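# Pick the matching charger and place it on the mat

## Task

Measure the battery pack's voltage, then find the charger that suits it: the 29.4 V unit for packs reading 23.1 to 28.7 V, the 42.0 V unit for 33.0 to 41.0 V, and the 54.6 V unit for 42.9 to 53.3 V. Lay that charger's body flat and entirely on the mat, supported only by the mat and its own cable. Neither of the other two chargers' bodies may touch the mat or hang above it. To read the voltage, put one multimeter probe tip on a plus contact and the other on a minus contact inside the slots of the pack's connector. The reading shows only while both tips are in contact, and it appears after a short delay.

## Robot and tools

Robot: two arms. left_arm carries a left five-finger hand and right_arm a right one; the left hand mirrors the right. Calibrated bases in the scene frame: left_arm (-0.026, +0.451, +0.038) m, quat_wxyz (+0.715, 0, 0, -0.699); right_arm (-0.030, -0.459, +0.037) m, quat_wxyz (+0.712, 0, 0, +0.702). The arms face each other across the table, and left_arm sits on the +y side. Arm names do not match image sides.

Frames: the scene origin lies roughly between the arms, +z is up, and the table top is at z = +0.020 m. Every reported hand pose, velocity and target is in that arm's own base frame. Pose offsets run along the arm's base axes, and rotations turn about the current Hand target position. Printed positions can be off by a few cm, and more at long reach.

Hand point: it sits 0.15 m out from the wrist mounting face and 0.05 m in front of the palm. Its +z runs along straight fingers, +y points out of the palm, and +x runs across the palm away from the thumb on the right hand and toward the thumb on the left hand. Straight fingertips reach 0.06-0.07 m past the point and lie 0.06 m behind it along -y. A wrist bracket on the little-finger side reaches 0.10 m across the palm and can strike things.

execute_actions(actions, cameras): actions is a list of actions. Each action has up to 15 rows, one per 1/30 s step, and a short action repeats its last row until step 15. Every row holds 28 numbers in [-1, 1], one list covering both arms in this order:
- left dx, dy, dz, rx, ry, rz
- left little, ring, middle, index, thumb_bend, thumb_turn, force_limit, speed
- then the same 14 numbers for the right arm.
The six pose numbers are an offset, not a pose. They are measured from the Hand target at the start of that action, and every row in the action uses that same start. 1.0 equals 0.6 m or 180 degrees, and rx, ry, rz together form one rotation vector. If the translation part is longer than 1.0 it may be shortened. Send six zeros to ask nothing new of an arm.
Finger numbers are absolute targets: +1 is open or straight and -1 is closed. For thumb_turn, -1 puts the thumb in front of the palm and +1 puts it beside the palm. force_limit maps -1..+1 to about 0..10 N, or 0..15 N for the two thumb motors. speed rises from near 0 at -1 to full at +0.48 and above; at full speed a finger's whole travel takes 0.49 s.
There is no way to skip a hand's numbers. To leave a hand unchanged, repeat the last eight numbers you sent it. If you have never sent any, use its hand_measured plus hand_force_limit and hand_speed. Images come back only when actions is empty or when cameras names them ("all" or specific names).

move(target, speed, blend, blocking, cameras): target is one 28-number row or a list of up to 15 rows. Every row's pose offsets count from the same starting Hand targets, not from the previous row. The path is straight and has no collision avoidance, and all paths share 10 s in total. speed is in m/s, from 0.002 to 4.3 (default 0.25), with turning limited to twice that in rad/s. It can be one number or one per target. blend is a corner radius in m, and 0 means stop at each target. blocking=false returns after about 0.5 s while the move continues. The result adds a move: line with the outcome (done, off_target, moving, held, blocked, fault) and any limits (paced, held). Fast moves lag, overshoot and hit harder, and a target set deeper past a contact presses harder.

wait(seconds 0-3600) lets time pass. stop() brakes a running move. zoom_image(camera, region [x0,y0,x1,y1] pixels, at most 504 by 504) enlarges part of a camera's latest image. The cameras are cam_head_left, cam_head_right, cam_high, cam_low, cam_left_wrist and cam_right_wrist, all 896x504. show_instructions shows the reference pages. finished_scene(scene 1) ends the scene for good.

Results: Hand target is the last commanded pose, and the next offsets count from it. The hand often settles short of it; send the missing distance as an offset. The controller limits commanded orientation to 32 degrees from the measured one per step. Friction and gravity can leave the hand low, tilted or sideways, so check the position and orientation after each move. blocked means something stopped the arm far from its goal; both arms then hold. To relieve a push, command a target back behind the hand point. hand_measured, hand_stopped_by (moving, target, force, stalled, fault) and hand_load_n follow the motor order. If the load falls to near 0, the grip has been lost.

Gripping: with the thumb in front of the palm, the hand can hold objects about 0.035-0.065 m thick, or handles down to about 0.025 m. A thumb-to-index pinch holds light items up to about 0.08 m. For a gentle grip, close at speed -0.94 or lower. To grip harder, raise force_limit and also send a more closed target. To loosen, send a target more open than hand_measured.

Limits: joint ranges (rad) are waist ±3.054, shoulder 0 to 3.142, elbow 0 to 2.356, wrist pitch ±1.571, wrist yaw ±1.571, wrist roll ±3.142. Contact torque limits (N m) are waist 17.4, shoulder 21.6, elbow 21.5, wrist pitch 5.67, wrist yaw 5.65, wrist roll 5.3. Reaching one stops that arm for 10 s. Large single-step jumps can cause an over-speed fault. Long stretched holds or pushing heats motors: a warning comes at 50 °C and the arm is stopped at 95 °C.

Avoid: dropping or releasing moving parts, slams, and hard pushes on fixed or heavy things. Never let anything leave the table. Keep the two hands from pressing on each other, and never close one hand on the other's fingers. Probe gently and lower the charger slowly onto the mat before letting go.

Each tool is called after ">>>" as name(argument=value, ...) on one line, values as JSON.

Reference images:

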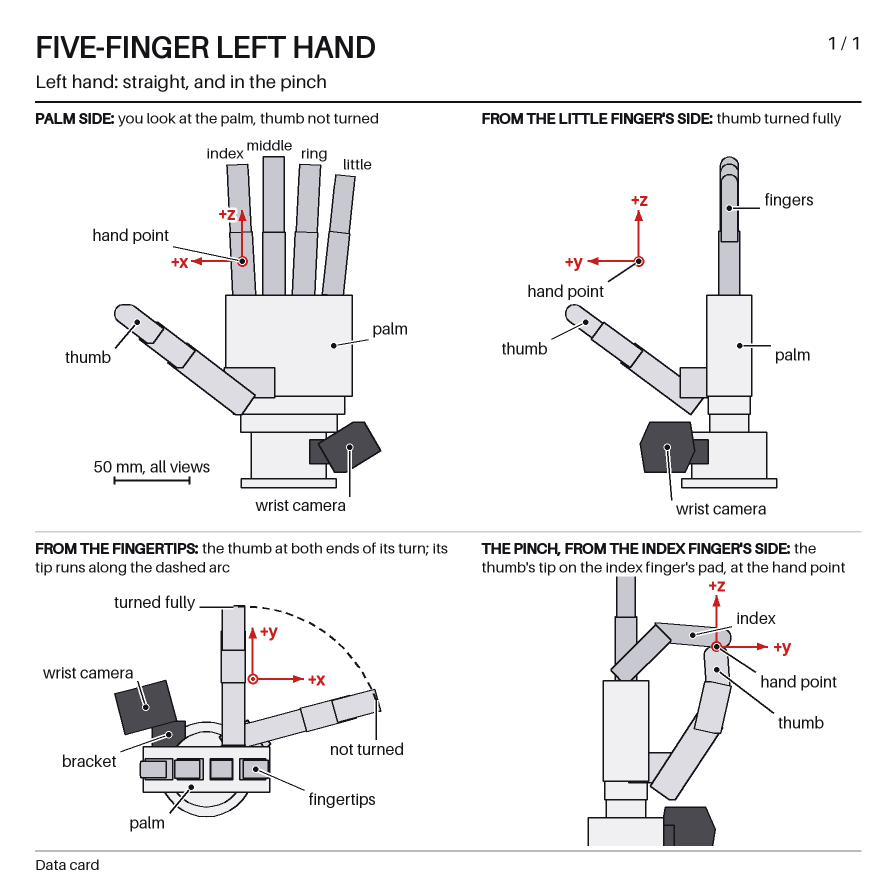

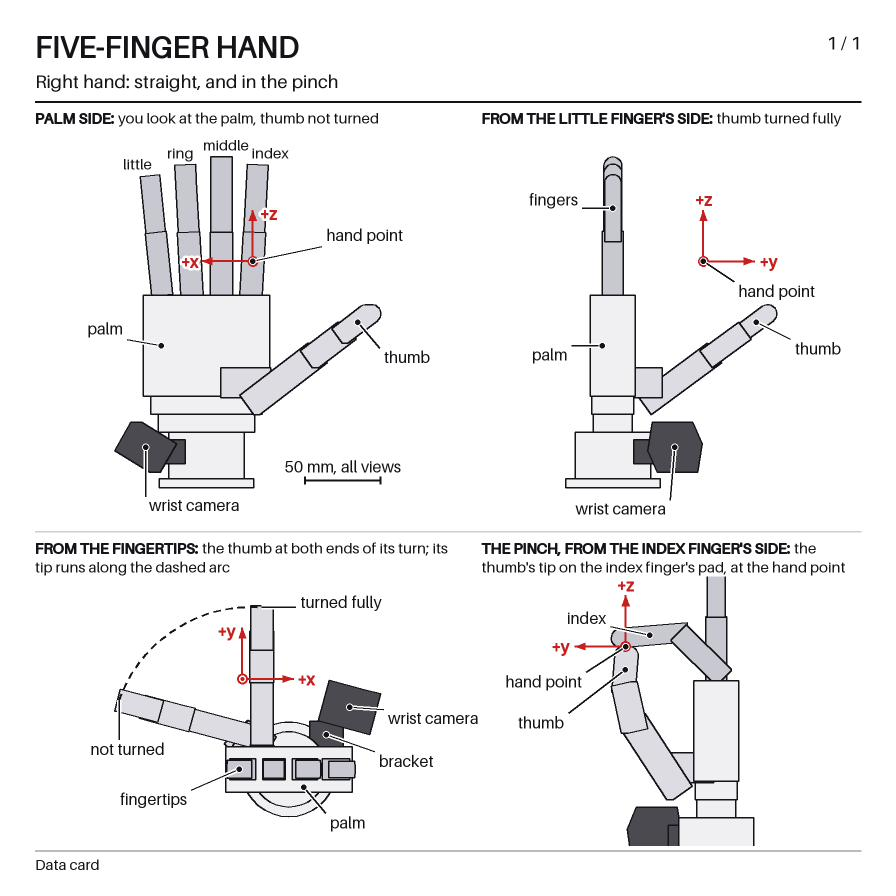

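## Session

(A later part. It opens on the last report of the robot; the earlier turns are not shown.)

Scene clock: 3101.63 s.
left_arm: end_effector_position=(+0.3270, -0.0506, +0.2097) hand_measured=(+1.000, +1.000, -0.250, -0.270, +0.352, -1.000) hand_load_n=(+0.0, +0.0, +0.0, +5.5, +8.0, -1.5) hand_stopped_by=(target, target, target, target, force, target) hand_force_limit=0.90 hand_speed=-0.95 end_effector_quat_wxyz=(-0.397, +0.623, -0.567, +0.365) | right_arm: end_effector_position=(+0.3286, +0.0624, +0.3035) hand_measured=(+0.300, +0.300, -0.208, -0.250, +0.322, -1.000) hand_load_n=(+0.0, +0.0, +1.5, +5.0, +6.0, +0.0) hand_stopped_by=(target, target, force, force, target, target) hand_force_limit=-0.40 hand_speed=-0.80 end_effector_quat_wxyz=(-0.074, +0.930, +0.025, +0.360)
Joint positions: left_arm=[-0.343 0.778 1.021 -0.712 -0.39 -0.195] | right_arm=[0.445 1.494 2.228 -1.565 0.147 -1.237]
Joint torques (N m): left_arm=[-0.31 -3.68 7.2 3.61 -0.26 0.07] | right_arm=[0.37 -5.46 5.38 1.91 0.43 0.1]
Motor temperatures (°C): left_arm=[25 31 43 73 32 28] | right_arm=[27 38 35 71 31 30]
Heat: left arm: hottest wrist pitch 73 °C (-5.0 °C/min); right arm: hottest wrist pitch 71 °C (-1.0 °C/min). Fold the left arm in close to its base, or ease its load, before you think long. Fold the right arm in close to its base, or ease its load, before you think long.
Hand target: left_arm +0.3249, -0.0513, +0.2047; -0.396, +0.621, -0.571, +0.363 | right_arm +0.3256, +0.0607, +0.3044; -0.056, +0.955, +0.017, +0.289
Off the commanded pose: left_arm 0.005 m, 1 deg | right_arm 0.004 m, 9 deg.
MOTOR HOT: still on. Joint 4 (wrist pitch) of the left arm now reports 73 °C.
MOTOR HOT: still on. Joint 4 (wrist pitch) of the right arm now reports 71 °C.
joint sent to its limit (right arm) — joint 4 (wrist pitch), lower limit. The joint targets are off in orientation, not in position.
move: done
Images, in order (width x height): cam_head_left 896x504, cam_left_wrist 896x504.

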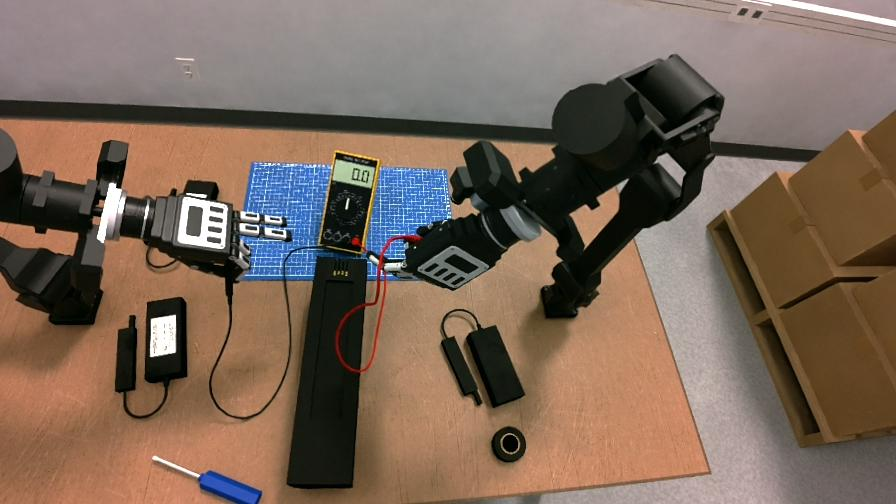

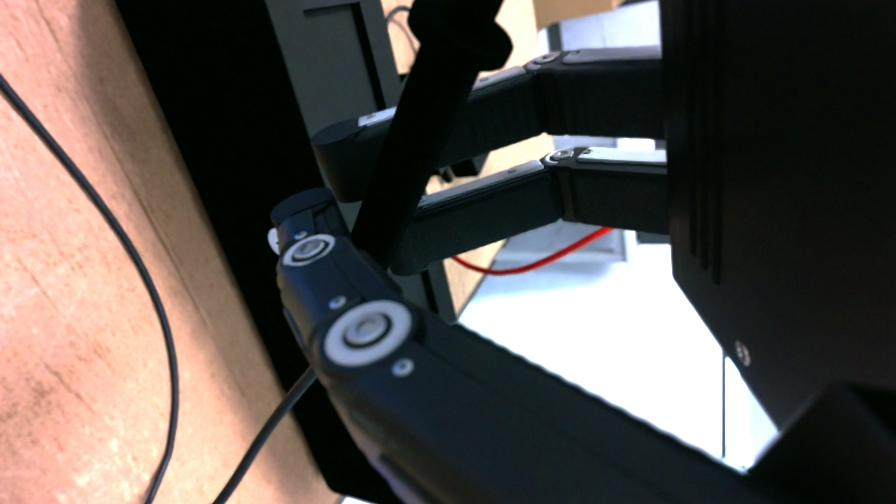

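>>> move(target=[[-0.0083, 0, -0.29, 0, 0, 0, 1, 1, -0.25, -0.27, 0.32, -1, 0.9, -0.95, 0, 0, 0, 0, 0, 0, 0.3, 0.3, -0.4, -0.4, 0.32, -1, -0.4, -0.8], [-0.0083, 0, -0.348, 0, 0, 0, 1, 1, -0.25, -0.27, 0.32, -1, 0.9, -0.95, 0, 0, 0, 0, 0, 0, 0.3, 0.3, -0.4, -0.4, 0.32, -1, -0.4, -0.8]], speed=[0.1, 0.03], blend=[0.003, 0], cameras=["cam_left_wrist"])

Scene clock: 3110.77 s.
left_arm: end_effector_position=(+0.3241, -0.0516, +0.0066) hand_measured=(+1.000, +1.000, -0.250, -0.270, +0.352, -1.000) hand_load_n=(+0.0, +0.0, +2.0, +3.0, +6.0, -0.5) hand_stopped_by=(target, target, target, target, force, target) hand_force_limit=0.90 hand_speed=-0.95 end_effector_quat_wxyz=(-0.400, +0.619, -0.565, +0.371) | right_arm: end_effector_position=(+0.3286, +0.0624, +0.3035) hand_measured=(+0.300, +0.300, -0.208, -0.250, +0.322, -1.000) hand_load_n=(+0.0, +0.0, +2.0, +4.5, +6.0, +0.0) hand_stopped_by=(target, target, force, force, target, target) hand_force_limit=-0.40 hand_speed=-0.80 end_effector_quat_wxyz=(-0.074, +0.930, +0.025, +0.360)
Joint positions: left_arm=[-0.359 0.614 0.146 0.012 -0.403 -0.197] | right_arm=[0.445 1.494 2.228 -1.565 0.147 -1.237]
Joint torques (N m): left_arm=[-0.53 -1.59 7.75 3.62 -0.33 -0.15] | right_arm=[0.32 -5.43 5.46 1.92 0.45 0.09]
Motor temperatures (°C): left_arm=[25 31 44 72 32 28] | right_arm=[27 38 35 71 31 30]
Heat: left arm: hottest wrist pitch 72 °C (-6.0 °C/min); right arm: hottest wrist pitch 71 °C (-1.0 °C/min). Fold the left arm in close to its base, or ease its load, before you think long. Fold the right arm in close to its base, or ease its load, before you think long.
Hand target: left_arm +0.3199, -0.0512, -0.0042; -0.396, +0.621, -0.571, +0.363 | right_arm +0.3256, +0.0607, +0.3044; -0.056, +0.955, +0.017, +0.289
Off the commanded pose: left_arm 0.011 m, 1 deg | right_arm 0.004 m, 9 deg.
MOTOR HOT: still on. Joint 4 (wrist pitch) of the left arm now reports 72 °C.
MOTOR HOT: still on. Joint 4 (wrist pitch) of the right arm now reports 71 °C.
joint sent to its limit (right arm) — joint 4 (wrist pitch), lower limit. The joint targets are off in orientation, not in position.
move: off_target (left_arm)

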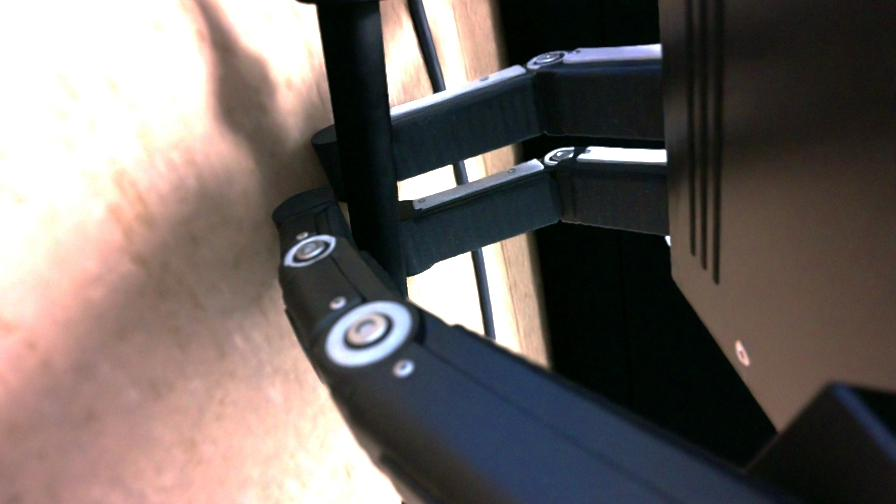

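>>> move(target=[[0, 0, 0, 0, 0, 0, 1, -0.1, -0.25, -0.27, 0.32, -1, -0.6, -0.5, 0, 0, 0, 0, 0, 0, 0.3, 0.3, -0.4, -0.4, 0.32, -1, -0.4, -0.8], [0, 0, 0, 0, 0, 0, 1, -0.35, -0.25, -0.27, 0.32, -1, -0.6, -0.9, 0, 0, 0, 0, 0, 0, 0.3, 0.3, -0.4, -0.4, 0.32, -1, -0.4, -0.8]], speed=0.03, cameras=["cam_left_wrist"])

Scene clock: 3117.33 s.
left_arm: end_effector_position=(+0.3247, -0.0519, +0.0071) hand_measured=(+1.000, -0.284, -0.250, -0.270, +0.352, -1.000) hand_load_n=(+0.0, +1.5, +0.5, +3.5, +6.5, +0.0) hand_stopped_by=(target, force, target, target, force, target) hand_force_limit=-0.60 hand_speed=-0.90 end_effector_quat_wxyz=(-0.401, +0.619, -0.564, +0.371) | right_arm: end_effector_position=(+0.3286, +0.0624, +0.3035) hand_measured=(+0.300, +0.300, -0.208, -0.250, +0.322, -1.000) hand_load_n=(+0.0, +0.0, +2.0, +4.5, +6.0, +0.0) hand_stopped_by=(target, target, force, force, target, target) hand_force_limit=-0.40 hand_speed=-0.80 end_effector_quat_wxyz=(-0.074, +0.930, +0.025, +0.360)
Joint positions: left_arm=[-0.359 0.616 0.146 0.016 -0.403 -0.197] | right_arm=[0.445 1.494 2.228 -1.565 0.147 -1.237]
Joint torques (N m): left_arm=[-0.24 -1.55 7.78 3.46 -0.32 -0.13] | right_arm=[0.3 -5.46 5.45 1.91 0.45 0.09]
Motor temperatures (°C): left_arm=[25 30 45 72 32 28] | right_arm=[27 38 35 71 31 30]
Heat: left arm: hottest wrist pitch 72 °C (-7.1 °C/min); right arm: hottest wrist pitch 71 °C (-1.0 °C/min). Fold the left arm in close to its base, or ease its load, before you think long. Fold the right arm in close to its base, or ease its load, before you think long.
Hand target: left_arm +0.3200, -0.0513, -0.0041; -0.396, +0.621, -0.571, +0.363 | right_arm +0.3256, +0.0607, +0.3044; -0.056, +0.955, +0.017, +0.289
Off the commanded pose: left_arm 0.012 m, 1 deg | right_arm 0.004 m, 9 deg.
MOTOR HOT: still on. Joint 4 (wrist pitch) of the left arm now reports 72 °C.
MOTOR HOT: still on. Joint 4 (wrist pitch) of the right arm now reports 71 °C.
joint sent to its limit (right arm) — joint 4 (wrist pitch), lower limit. The joint targets are off in orientation, not in position.
move: done; target 2's new numbers were sent with left_arm's hand 0.012 m and 1 deg from that target

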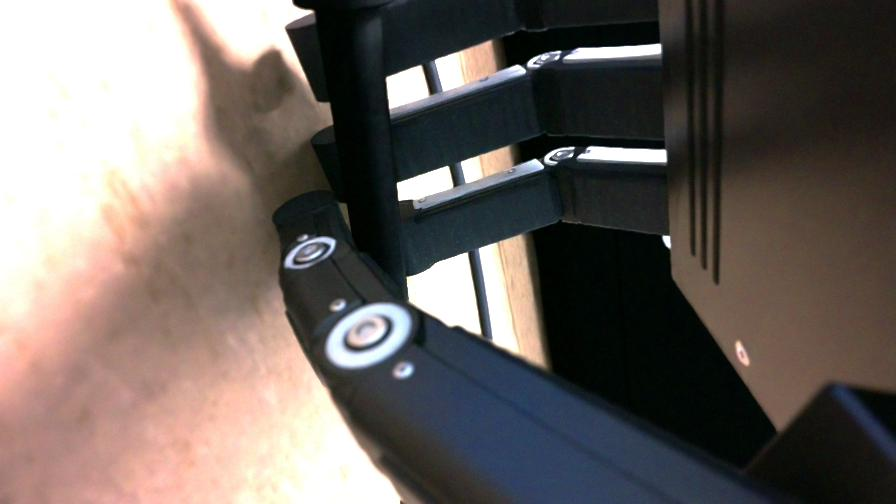

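>>> move(target=[[0, 0, 0, 0, 0, 0, 1, -0.35, -0.25, -0.27, 0.31, -1, 0.6, -0.95, 0, 0, 0, 0, 0, 0, 0.3, 0.3, -0.4, -0.4, 0.32, -1, -0.4, -0.8]], speed=0.03, cameras=["cam_left_wrist"])

Scene clock: 3121.07 s.
left_arm: end_effector_position=(+0.3247, -0.0519, +0.0071) hand_measured=(+1.000, -0.284, -0.250, -0.270, +0.328, -1.000) hand_load_n=(+0.0, +2.5, +1.0, +6.0, +12.0, +0.0) hand_stopped_by=(target, force, target, target, force, target) hand_force_limit=0.60 hand_speed=-0.95 end_effector_quat_wxyz=(-0.401, +0.619, -0.564, +0.371) | right_arm: end_effector_position=(+0.3286, +0.0624, +0.3035) hand_measured=(+0.300, +0.300, -0.208, -0.250, +0.322, -1.000) hand_load_n=(+0.0, +0.0, +2.0, +4.5, +6.0, +0.0) hand_stopped_by=(target, target, force, force, target, target) hand_force_limit=-0.40 hand_speed=-0.80 end_effector_quat_wxyz=(-0.074, +0.930, +0.025, +0.360)
Joint positions: left_arm=[-0.359 0.616 0.146 0.016 -0.403 -0.197] | right_arm=[0.445 1.494 2.228 -1.565 0.147 -1.237]
Joint torques (N m): left_arm=[-0.29 -1.58 7.78 3.44 -0.3 -0.07] | right_arm=[0.36 -5.44 5.37 1.92 0.44 0.08]
Motor temperatures (°C): left_arm=[25 30 45 73 32 28] | right_arm=[27 38 35 71 31 30]
Heat: left arm: hottest wrist pitch 73 °C (-6.1 °C/min); right arm: hottest wrist pitch 71 °C (-1.0 °C/min). Fold the left arm in close to its base, or ease its load, before you think long. Fold the right arm in close to its base, or ease its load, before you think long.
Hand target: left_arm +0.3200, -0.0513, -0.0041; -0.396, +0.621, -0.571, +0.363 | right_arm +0.3256, +0.0607, +0.3044; -0.056, +0.955, +0.017, +0.289
Off the commanded pose: left_arm 0.012 m, 1 deg | right_arm 0.004 m, 9 deg.
MOTOR HOT: still on. Joint 4 (wrist pitch) of the left arm now reports 73 °C.
MOTOR HOT: still on. Joint 4 (wrist pitch) of the right arm now reports 71 °C.
joint sent to its limit (right arm) — joint 4 (wrist pitch), lower limit. The joint targets are off in orientation, not in position.
move: done

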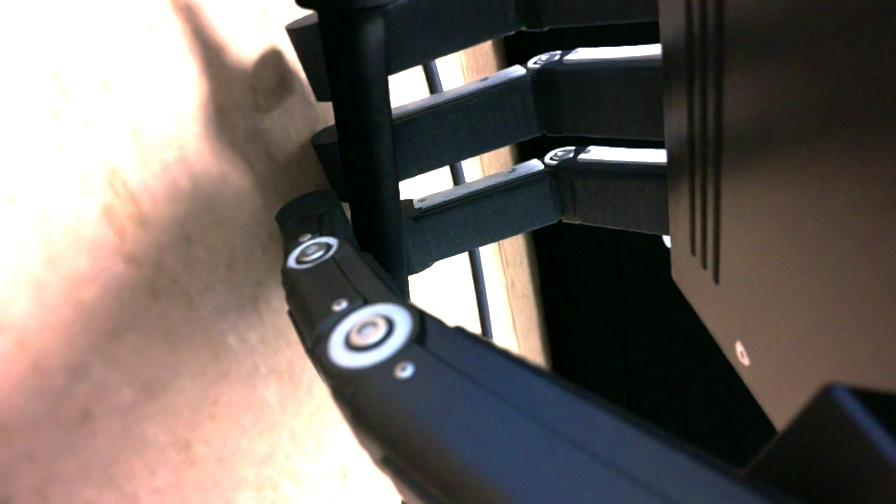

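>>> move(target=[[0, 0, 0.307, 0, 0, 0, 1, -0.35, -0.25, -0.27, 0.31, -1, 0.6, -0.95, 0, 0, 0, 0, 0, 0, 0.3, 0.3, -0.4, -0.4, 0.32, -1, -0.4, -0.8], [0.17, 0.06, 0.395, -0.4551, -0.163, 0.0926, 1, -0.35, -0.25, -0.27, 0.31, -1, 0.6, -0.95, 0, 0, 0, 0, 0, 0, 0.3, 0.3, -0.4, -0.4, 0.32, -1, -0.4, -0.8]], speed=[0.1, 0.1], blend=[0.02, 0], cameras=["cam_left_wrist","cam_right_wrist"])

Scene clock: 3156.83 s.
left_arm: end_effector_position=(+0.4220, -0.0147, +0.2444) hand_measured=(+1.000, -0.284, -0.250, -0.270, +0.328, -1.000) hand_load_n=(+0.0, +1.0, +1.0, +6.0, +10.5, +0.0) hand_stopped_by=(target, force, target, target, force, target) hand_force_limit=0.60 hand_speed=-0.95 end_effector_quat_wxyz=(-0.065, +0.683, -0.003, +0.728) | right_arm: end_effector_position=(+0.3286, +0.0624, +0.3035) hand_measured=(+0.300, +0.300, -0.208, -0.250, +0.322, -1.000) hand_load_n=(+0.0, +0.0, +1.5, +4.5, +6.0, +0.0) hand_stopped_by=(target, target, force, force, target, target) hand_force_limit=-0.40 hand_speed=-0.80 end_effector_quat_wxyz=(-0.074, +0.930, +0.025, +0.360)
Joint positions: left_arm=[0.165 0.959 0.211 0.815 0.08 -1.483] | right_arm=[0.445 1.494 2.228 -1.565 0.147 -1.237]
Joint torques (N m): left_arm=[-0.4 -3.35 7.48 4.01 -0.1 -0.21] | right_arm=[0.29 -5.42 5.37 1.91 0.44 0.11]
Motor temperatures (°C): left_arm=[25 29 47 77 32 28] | right_arm=[27 39 34 71 31 30]
Heat: left arm: hottest wrist pitch 77 °C (+4.0 °C/min); right arm: hottest wrist pitch 71 °C (+0.0 °C/min). Fold the left arm in close to its base, or ease its load, before you think long. Fold the right arm in close to its base, or ease its load, before you think long.
Hand target: left_arm +0.4220, -0.0154, +0.2328; -0.062, +0.691, -0.001, +0.720 | right_arm +0.3256, +0.0607, +0.3044; -0.056, +0.955, +0.017, +0.289
Off the commanded pose: left_arm 0.011 m, 1 deg | right_arm 0.004 m, 9 deg.
MOTOR HOT: still on. Joint 4 (wrist pitch) of the left arm now reports 77 °C.
MOTOR HOT: still on. Joint 4 (wrist pitch) of the right arm now reports 71 °C.
joint sent to its limit (right arm) — joint 4 (wrist pitch), lower limit. The joint targets are off in orientation, not in position.
move: off_target (left_arm)

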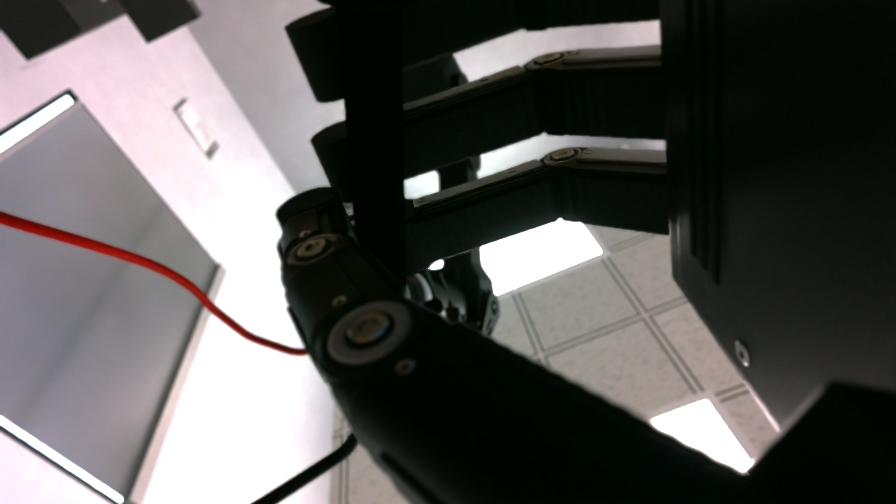

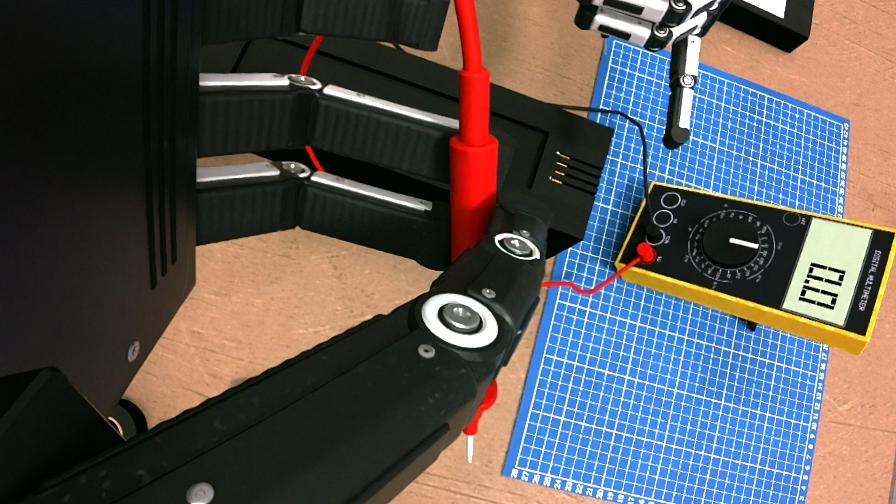

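>>> move(target=[0.0783, 0, -0.0217, -0.042, -0.0243, 0, 1, -0.35, -0.25, -0.27, 0.31, -1, 0.6, -0.95, 0, 0, 0, 0, 0, 0, 0.3, 0.3, -0.4, -0.4, 0.32, -1, -0.4, -0.8], speed=0.07, cameras=["cam_right_wrist","cam_low"])

>>> zoom_image(camera="cam_right_wrist", region=[520, 70, 640, 190])

Scene clock: 3165.97 s.
left_arm: end_effector_position=(+0.4658, -0.0148, +0.2198) hand_measured=(+1.000, -0.284, -0.250, -0.270, +0.328, -1.000) hand_load_n=(-0.5, +1.0, +0.5, +6.0, +10.5, +0.0) hand_stopped_by=(target, force, target, target, force, target) hand_force_limit=0.60 hand_speed=-0.95 end_effector_quat_wxyz=(-0.018, +0.666, +0.047, +0.744) | right_arm: end_effector_position=(+0.3286, +0.0624, +0.3035) hand_measured=(+0.300, +0.300, -0.208, -0.250, +0.322, -1.000) hand_load_n=(+0.0, +0.0, +2.0, +4.5, +6.0, +0.0) hand_stopped_by=(target, target, force, force, target, target) hand_force_limit=-0.40 hand_speed=-0.80 end_effector_quat_wxyz=(-0.074, +0.930, +0.025, +0.360)
Joint positions: left_arm=[0.093 1.516 0.242 1.383 -0.002 -1.617] | right_arm=[0.445 1.494 2.228 -1.565 0.147 -1.237]
Joint torques (N m): left_arm=[-0.33 -5.01 8.13 4.01 -0.12 -0.25] | right_arm=[0.32 -5.43 5.41 1.91 0.44 0.09]
Motor temperatures (°C): left_arm=[25 29 46 75 32 28] | right_arm=[27 39 34 70 31 30]
Heat: left arm: hottest wrist pitch 75 °C (+3.0 °C/min); right arm: hottest wrist pitch 70 °C (-1.0 °C/min). Fold the left arm in close to its base, or ease its load, before you think long. Fold the right arm in close to its base, or ease its load, before you think long.
Hand target: left_arm +0.4690, -0.0153, +0.2198; -0.016, +0.666, +0.049, +0.744 | right_arm +0.3256, +0.0607, +0.3044; -0.056, +0.955, +0.017, +0.289
Off the commanded pose: left_arm 0.003 m, 0 deg | right_arm 0.004 m, 9 deg.
MOTOR HOT: still on. Joint 4 (wrist pitch) of the left arm now reports 75 °C.
MOTOR HOT: still on. Joint 4 (wrist pitch) of the right arm now reports 70 °C.
joint sent to its limit (right arm) — joint 4 (wrist pitch), lower limit. The joint targets are off in orientation, not in position.
move: done
Images, in order (width x height): cam_low 896x504, cam_right_wrist 896x504.

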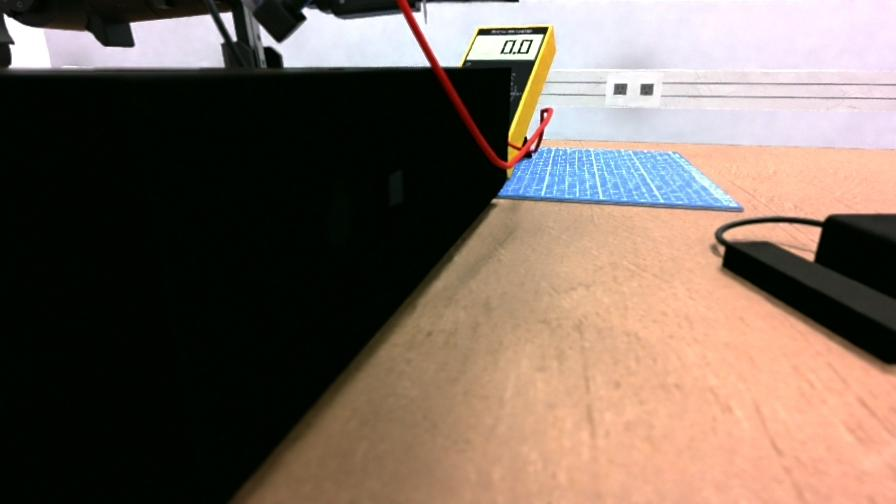

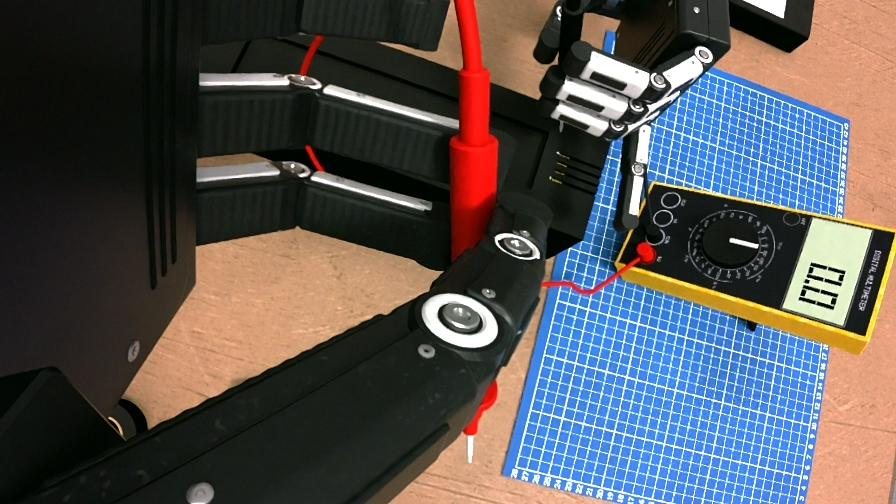

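Scaled by 4.200 from the camera's image (finer frame: 1280x720).

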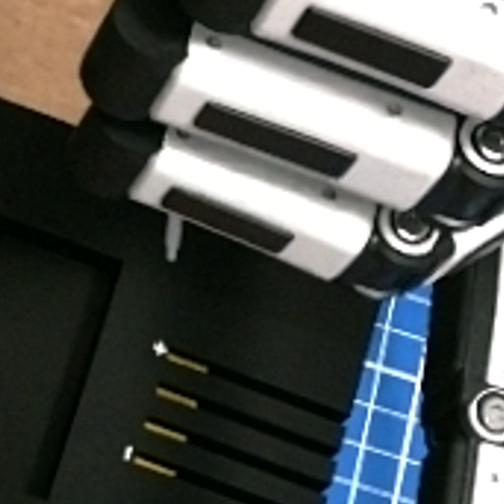

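>>> zoom_image(camera="cam_low", region=[380, 0, 480, 80])

Scaled by 5.040 from the camera's image (finer frame: 1280x720).

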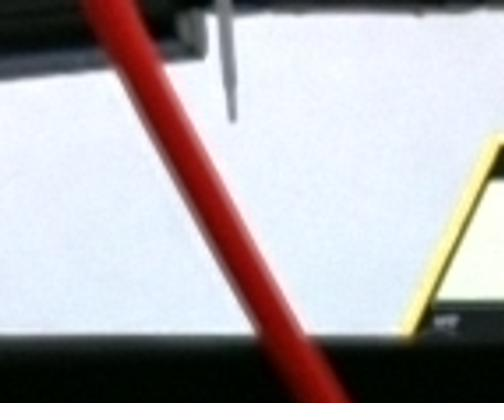

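>>> move(target=[0.0015, 0.025, -0.03, 0, 0, 0, 1, -0.35, -0.25, -0.27, 0.31, -1, 0.6, -0.95, 0, 0, 0, 0, 0, 0, 0.3, 0.3, -0.4, -0.4, 0.32, -1, -0.4, -0.8], speed=0.06, cameras=["cam_right_wrist","cam_low"])

>>> zoom_image(camera="cam_right_wrist", region=[530, 110, 600, 180])

>>> zoom_image(camera="cam_low", region=[380, 0, 480, 80])

Scene clock: 3176.37 s.
left_arm: end_effector_position=(+0.4686, -0.0017, +0.2074) hand_measured=(+1.000, -0.284, -0.250, -0.270, +0.328, -1.000) hand_load_n=(+0.0, +1.0, +0.5, +6.0, +10.0, +0.0) hand_stopped_by=(target, force, target, target, force, target) hand_force_limit=0.60 hand_speed=-0.95 end_effector_quat_wxyz=(-0.018, +0.661, +0.047, +0.748) | right_arm: end_effector_position=(+0.3286, +0.0624, +0.3035) hand_measured=(+0.300, +0.300, -0.208, -0.250, +0.322, -1.000) hand_load_n=(+0.0, +0.0, +1.5, +4.5, +6.0, +0.0) hand_stopped_by=(target, target, force, force, target, target) hand_force_limit=-0.40 hand_speed=-0.80 end_effector_quat_wxyz=(-0.074, +0.930, +0.025, +0.360)
Joint positions: left_arm=[0.157 1.656 0.242 1.535 0.063 -1.625] | right_arm=[0.445 1.494 2.228 -1.565 0.147 -1.237]
Joint torques (N m): left_arm=[0.38 -5.54 5.86 3.98 0.09 -0.27] | right_arm=[0.31 -5.47 5.38 1.92 0.45 0.09]
Motor temperatures (°C): left_arm=[25 29 47 78 32 28] | right_arm=[27 39 34 70 31 30]
Heat: left arm: hottest wrist pitch 78 °C (+6.1 °C/min); right arm: hottest wrist pitch 70 °C (-1.0 °C/min). Fold the left arm in close to its base, or ease its load, before you think long. Fold the right arm in close to its base, or ease its load, before you think long.
Hand target: left_arm +0.4698, -0.0003, +0.2019; -0.016, +0.666, +0.049, +0.744 | right_arm +0.3256, +0.0607, +0.3044; -0.056, +0.955, +0.017, +0.289
Off the commanded pose: left_arm 0.006 m, 1 deg | right_arm 0.004 m, 9 deg.
MOTOR HOT: still on. Joint 4 (wrist pitch) of the left arm now reports 78 °C.
MOTOR HOT: still on. Joint 4 (wrist pitch) of the right arm now reports 70 °C.
joint sent to its limit (right arm) — joint 4 (wrist pitch), lower limit. The joint targets are off in orientation, not in position.
move: done
Images, in order (width x height): cam_low 896x504, cam_right_wrist 896x504.

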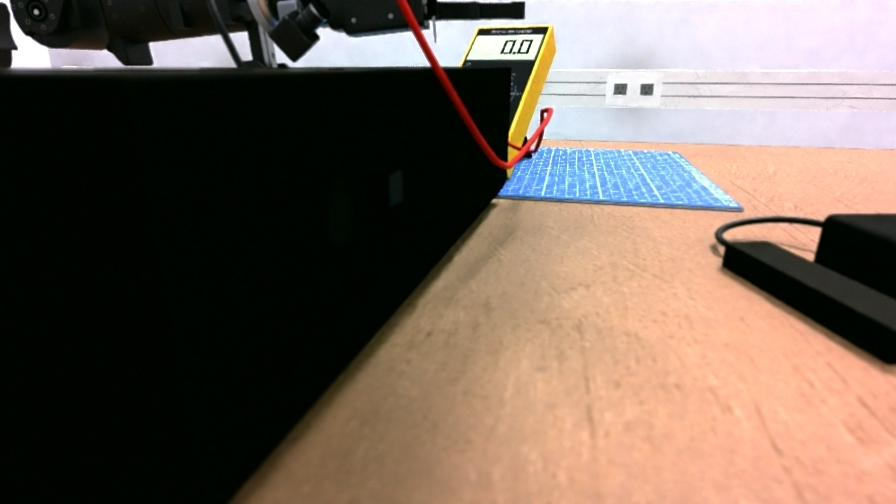

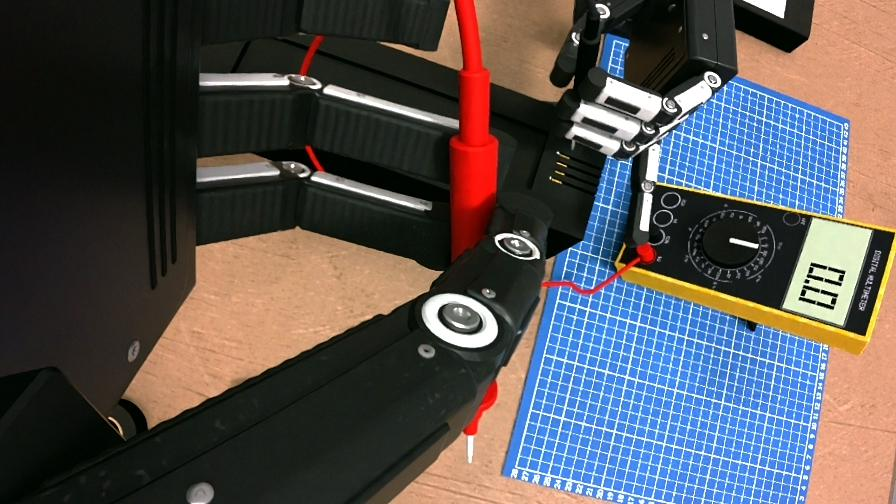

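Scaled by 7.200 from the camera's image (finer frame: 1280x720).

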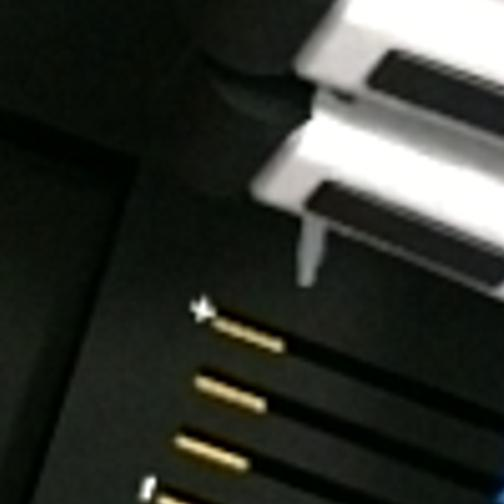

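Scaled by 5.040 from the camera's image (finer frame: 1280x720).

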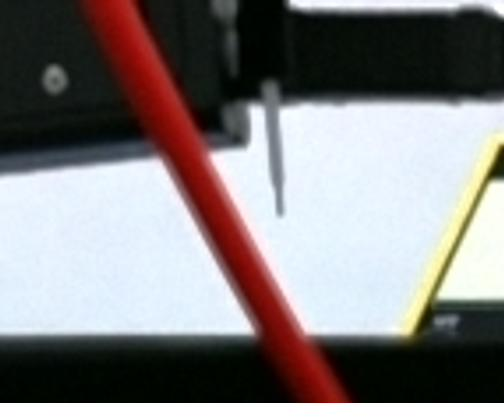

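>>> move(target=[-0.0037, 0, -0.023, 0, 0, 0, 1, -0.35, -0.25, -0.27, 0.31, -1, 0.6, -0.95, 0, 0, 0, 0, 0, 0, 0.3, 0.3, -0.4, -0.4, 0.32, -1, -0.4, -0.8], speed=0.05, cameras=["cam_right_wrist","cam_low"])

>>> zoom_image(camera="cam_right_wrist", region=[540, 130, 590, 180])

>>> zoom_image(camera="cam_low", region=[400, 20, 460, 80])

Scene clock: 3184.03 s.
left_arm: end_effector_position=(+0.4683, -0.0014, +0.1987) hand_measured=(+1.000, -0.284, -0.250, -0.270, +0.328, -1.000) hand_load_n=(+0.0, +1.0, +0.5, +6.0, +10.5, +0.0) hand_stopped_by=(target, force, target, target, force, target) hand_force_limit=0.60 hand_speed=-0.95 end_effector_quat_wxyz=(-0.017, +0.666, +0.047, +0.744) | right_arm: end_effector_position=(+0.3286, +0.0624, +0.3035) hand_measured=(+0.300, +0.300, -0.208, -0.250, +0.322, -1.000) hand_load_n=(+0.0, +0.0, +1.5, +4.5, +6.0, +0.0) hand_stopped_by=(target, target, force, force, target, target) hand_force_limit=-0.40 hand_speed=-0.80 end_effector_quat_wxyz=(-0.074, +0.930, +0.025, +0.360)
Joint positions: left_arm=[0.16 1.687 0.233 1.562 0.066 -1.625] | right_arm=[0.445 1.494 2.228 -1.565 0.147 -1.237]
Joint torques (N m): left_arm=[0.34 -5.39 4.38 3.96 0.11 -0.09] | right_arm=[0.31 -5.47 5.42 1.91 0.44 0.08]
Motor temperatures (°C): left_arm=[25 30 46 76 32 28] | right_arm=[27 39 34 70 31 30]
Heat: left arm: hottest wrist pitch 76 °C (+2.0 °C/min); right arm: hottest wrist pitch 70 °C (-1.0 °C/min). Fold the left arm in close to its base, or ease its load, before you think long. Fold the right arm in close to its base, or ease its load, before you think long.
Hand target: left_arm +0.4677, -0.0003, +0.1881; -0.016, +0.666, +0.049, +0.744 | right_arm +0.3256, +0.0607, +0.3044; -0.056, +0.955, +0.017, +0.289
Off the commanded pose: left_arm 0.011 m, 0 deg | right_arm 0.004 m, 9 deg.
MOTOR HOT: still on. Joint 4 (wrist pitch) of the left arm now reports 76 °C.
MOTOR HOT: still on. Joint 4 (wrist pitch) of the right arm now reports 70 °C.
joint sent to its limit (left arm) — joint 4 (wrist pitch), upper limit. The joint targets still meet the commanded pose.
joint sent to its limit (right arm) — joint 4 (wrist pitch), lower limit. The joint targets are off in orientation, not in position.
move: off_target (left_arm)
Images, in order (width x height): cam_low 896x504, cam_right_wrist 896x504.

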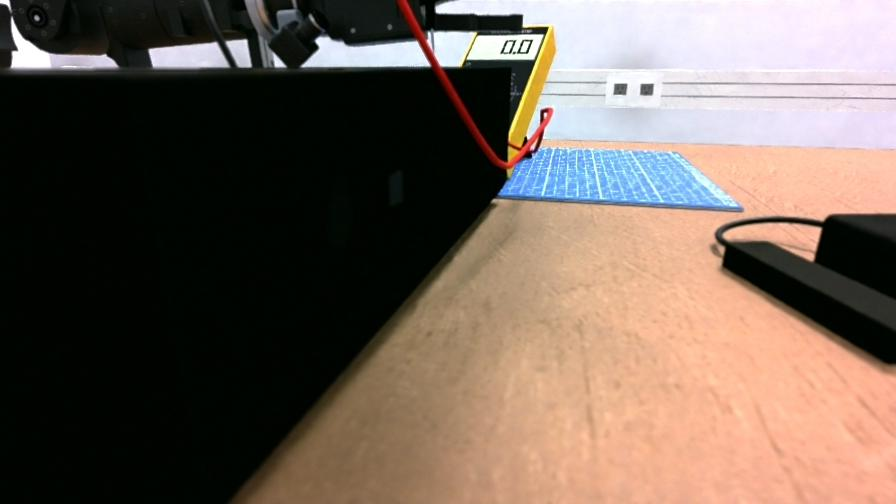

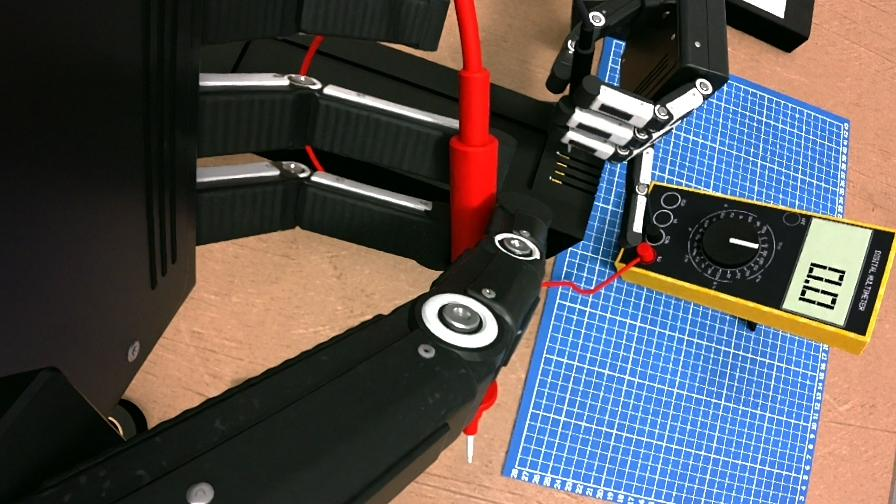

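Scaled by 10.080 from the camera's image (finer frame: 1280x720).

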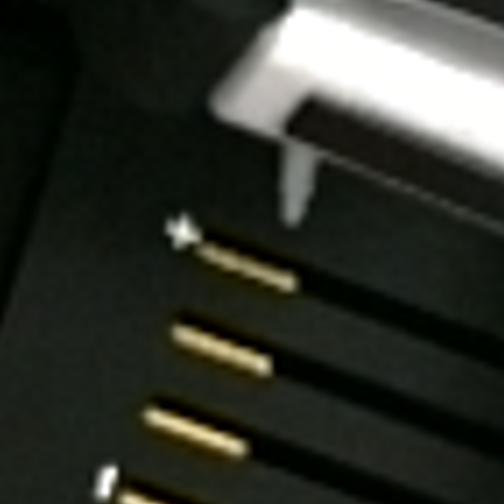

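Scaled by 8.400 from the camera's image (finer frame: 1280x720).

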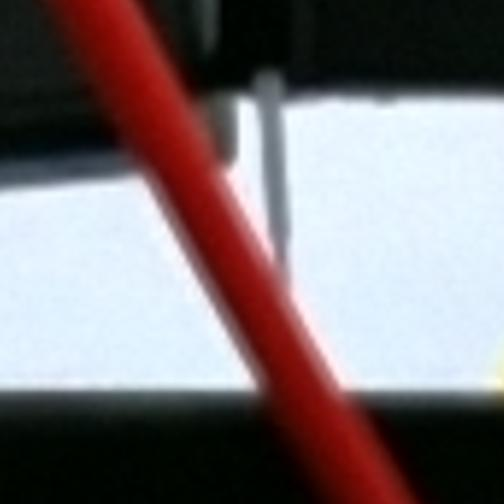

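>>> move(target=[0.001, 0, -0.01, 0, 0, 0, 1, -0.35, -0.25, -0.27, 0.31, -1, 0.6, -0.95, 0, 0, 0, 0, 0, 0, 0.3, 0.3, -0.4, -0.4, 0.32, -1, -0.4, -0.8], speed=0.03, cameras=["cam_right_wrist"])

>>> zoom_image(camera="cam_right_wrist", region=[540, 130, 590, 180])

Scene clock: 3189.53 s.
left_arm: end_effector_position=(+0.4690, -0.0011, +0.1930) hand_measured=(+1.000, -0.284, -0.250, -0.270, +0.328, -1.000) hand_load_n=(+0.0, +1.0, +1.0, +5.5, +10.0, +0.0) hand_stopped_by=(target, force, target, target, force, target) hand_force_limit=0.60 hand_speed=-0.95 end_effector_quat_wxyz=(-0.017, +0.671, +0.047, +0.740) | right_arm: end_effector_position=(+0.3286, +0.0624, +0.3035) hand_measured=(+0.300, +0.300, -0.208, -0.250, +0.322, -1.000) hand_load_n=(+0.0, +0.0, +1.5, +4.5, +6.0, +0.0) hand_stopped_by=(target, target, force, force, target, target) hand_force_limit=-0.40 hand_speed=-0.80 end_effector_quat_wxyz=(-0.074, +0.930, +0.025, +0.360)
Joint positions: left_arm=[0.16 1.698 0.231 1.562 0.067 -1.625] | right_arm=[0.445 1.494 2.228 -1.565 0.147 -1.237]
Joint torques (N m): left_arm=[0.32 -5.3 4.34 3.96 0.12 0.02] | right_arm=[0.33 -5.44 5.4 1.91 0.44 0.07]
Motor temperatures (°C): left_arm=[25 30 45 77 32 28] | right_arm=[27 39 34 70 31 30]
Heat: left arm: hottest wrist pitch 77 °C (+2.0 °C/min); right arm: hottest wrist pitch 70 °C (-1.0 °C/min). Fold the left arm in close to its base, or ease its load, before you think long. Fold the right arm in close to its base, or ease its load, before you think long.
Hand target: left_arm +0.4683, -0.0002, +0.1821; -0.016, +0.666, +0.049, +0.744 | right_arm +0.3256, +0.0607, +0.3044; -0.056, +0.955, +0.017, +0.289
Off the commanded pose: left_arm 0.011 m, 1 deg | right_arm 0.004 m, 9 deg.
MOTOR HOT: still on. Joint 4 (wrist pitch) of the left arm now reports 77 °C.
MOTOR HOT: still on. Joint 4 (wrist pitch) of the right arm now reports 70 °C.
joint sent to its limit (left arm) — joint 4 (wrist pitch), upper limit. The joint targets still meet the commanded pose.
joint sent to its limit (right arm) — joint 4 (wrist pitch), lower limit. The joint targets are off in orientation, not in position.
move: off_target (left_arm)

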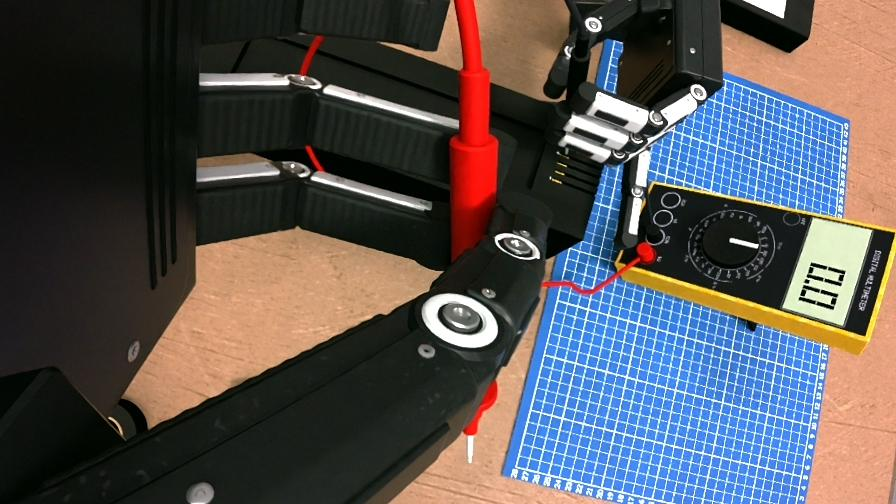

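Scaled by 10.080 from the camera's image (finer frame: 1280x720).

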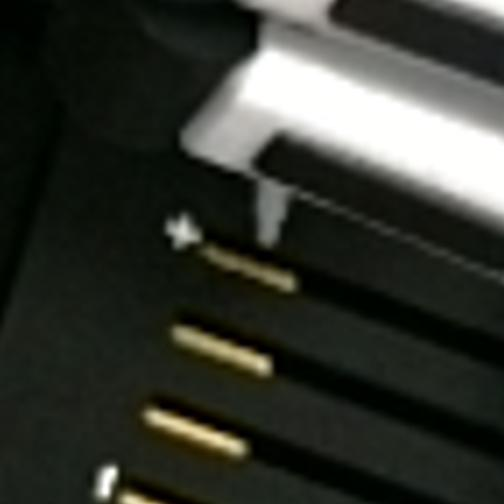

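>>> move(target=[0.0005, 0, -0.0068, 0, 0, 0, 1, -0.35, -0.25, -0.27, 0.31, -1, 0.6, -0.95, 0, 0, 0, 0, 0, 0, 0.3, 0.3, -0.4, -0.4, 0.32, -1, -0.4, -0.8], speed=0.03, cameras=["cam_right_wrist"])

>>> zoom_image(camera="cam_right_wrist", region=[540, 130, 590, 180])

Scene clock: 3194.33 s.
left_arm: end_effector_position=(+0.4694, -0.0011, +0.1891) hand_measured=(+1.000, -0.284, -0.250, -0.270, +0.328, -1.000) hand_load_n=(+0.0, +1.0, +1.0, +6.0, +10.5, -0.5) hand_stopped_by=(target, force, target, target, force, target) hand_force_limit=0.60 hand_speed=-0.95 end_effector_quat_wxyz=(-0.017, +0.674, +0.047, +0.737) | right_arm: end_effector_position=(+0.3286, +0.0624, +0.3035) hand_measured=(+0.300, +0.300, -0.208, -0.250, +0.322, -1.000) hand_load_n=(+0.0, +0.0, +1.5, +5.0, +6.0, +0.0) hand_stopped_by=(target, target, force, force, target, target) hand_force_limit=-0.40 hand_speed=-0.80 end_effector_quat_wxyz=(-0.074, +0.930, +0.025, +0.360)
Joint positions: left_arm=[0.161 1.706 0.23 1.562 0.068 -1.623] | right_arm=[0.445 1.494 2.228 -1.565 0.147 -1.237]
Joint torques (N m): left_arm=[0.52 -5.33 4.14 3.97 0.11 0.02] | right_arm=[0.29 -5.44 5.39 1.92 0.43 0.09]
Motor temperatures (°C): left_arm=[25 30 45 78 32 28] | right_arm=[27 39 34 70 31 30]
Heat: left arm: hottest wrist pitch 78 °C (+3.0 °C/min); right arm: hottest wrist pitch 70 °C (-1.0 °C/min). Fold the left arm in close to its base, or ease its load, before you think long. Fold the right arm in close to its base, or ease its load, before you think long.
Hand target: left_arm +0.4686, -0.0002, +0.1779; -0.016, +0.666, +0.049, +0.744 | right_arm +0.3256, +0.0607, +0.3044; -0.056, +0.955, +0.017, +0.289
Off the commanded pose: left_arm 0.011 m, 1 deg | right_arm 0.004 m, 9 deg.
MOTOR HOT: still on. Joint 4 (wrist pitch) of the left arm now reports 78 °C.
MOTOR HOT: still on. Joint 4 (wrist pitch) of the right arm now reports 70 °C.
joint sent to its limit (left arm) — joint 4 (wrist pitch), upper limit. The joint targets are off in orientation, not in position.
joint sent to its limit (right arm) — joint 4 (wrist pitch), lower limit. The joint targets are off in orientation, not in position.
move: off_target (left_arm)

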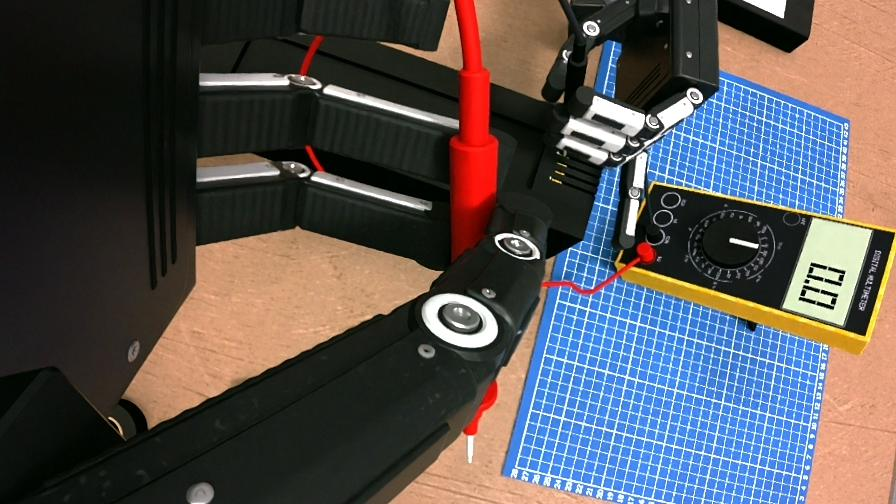

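Scaled by 10.080 from the camera's image (finer frame: 1280x720).

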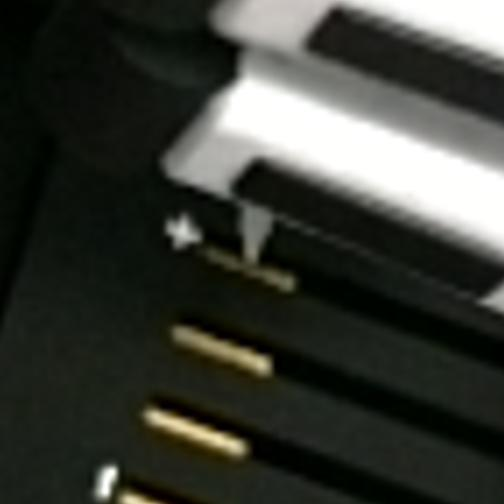

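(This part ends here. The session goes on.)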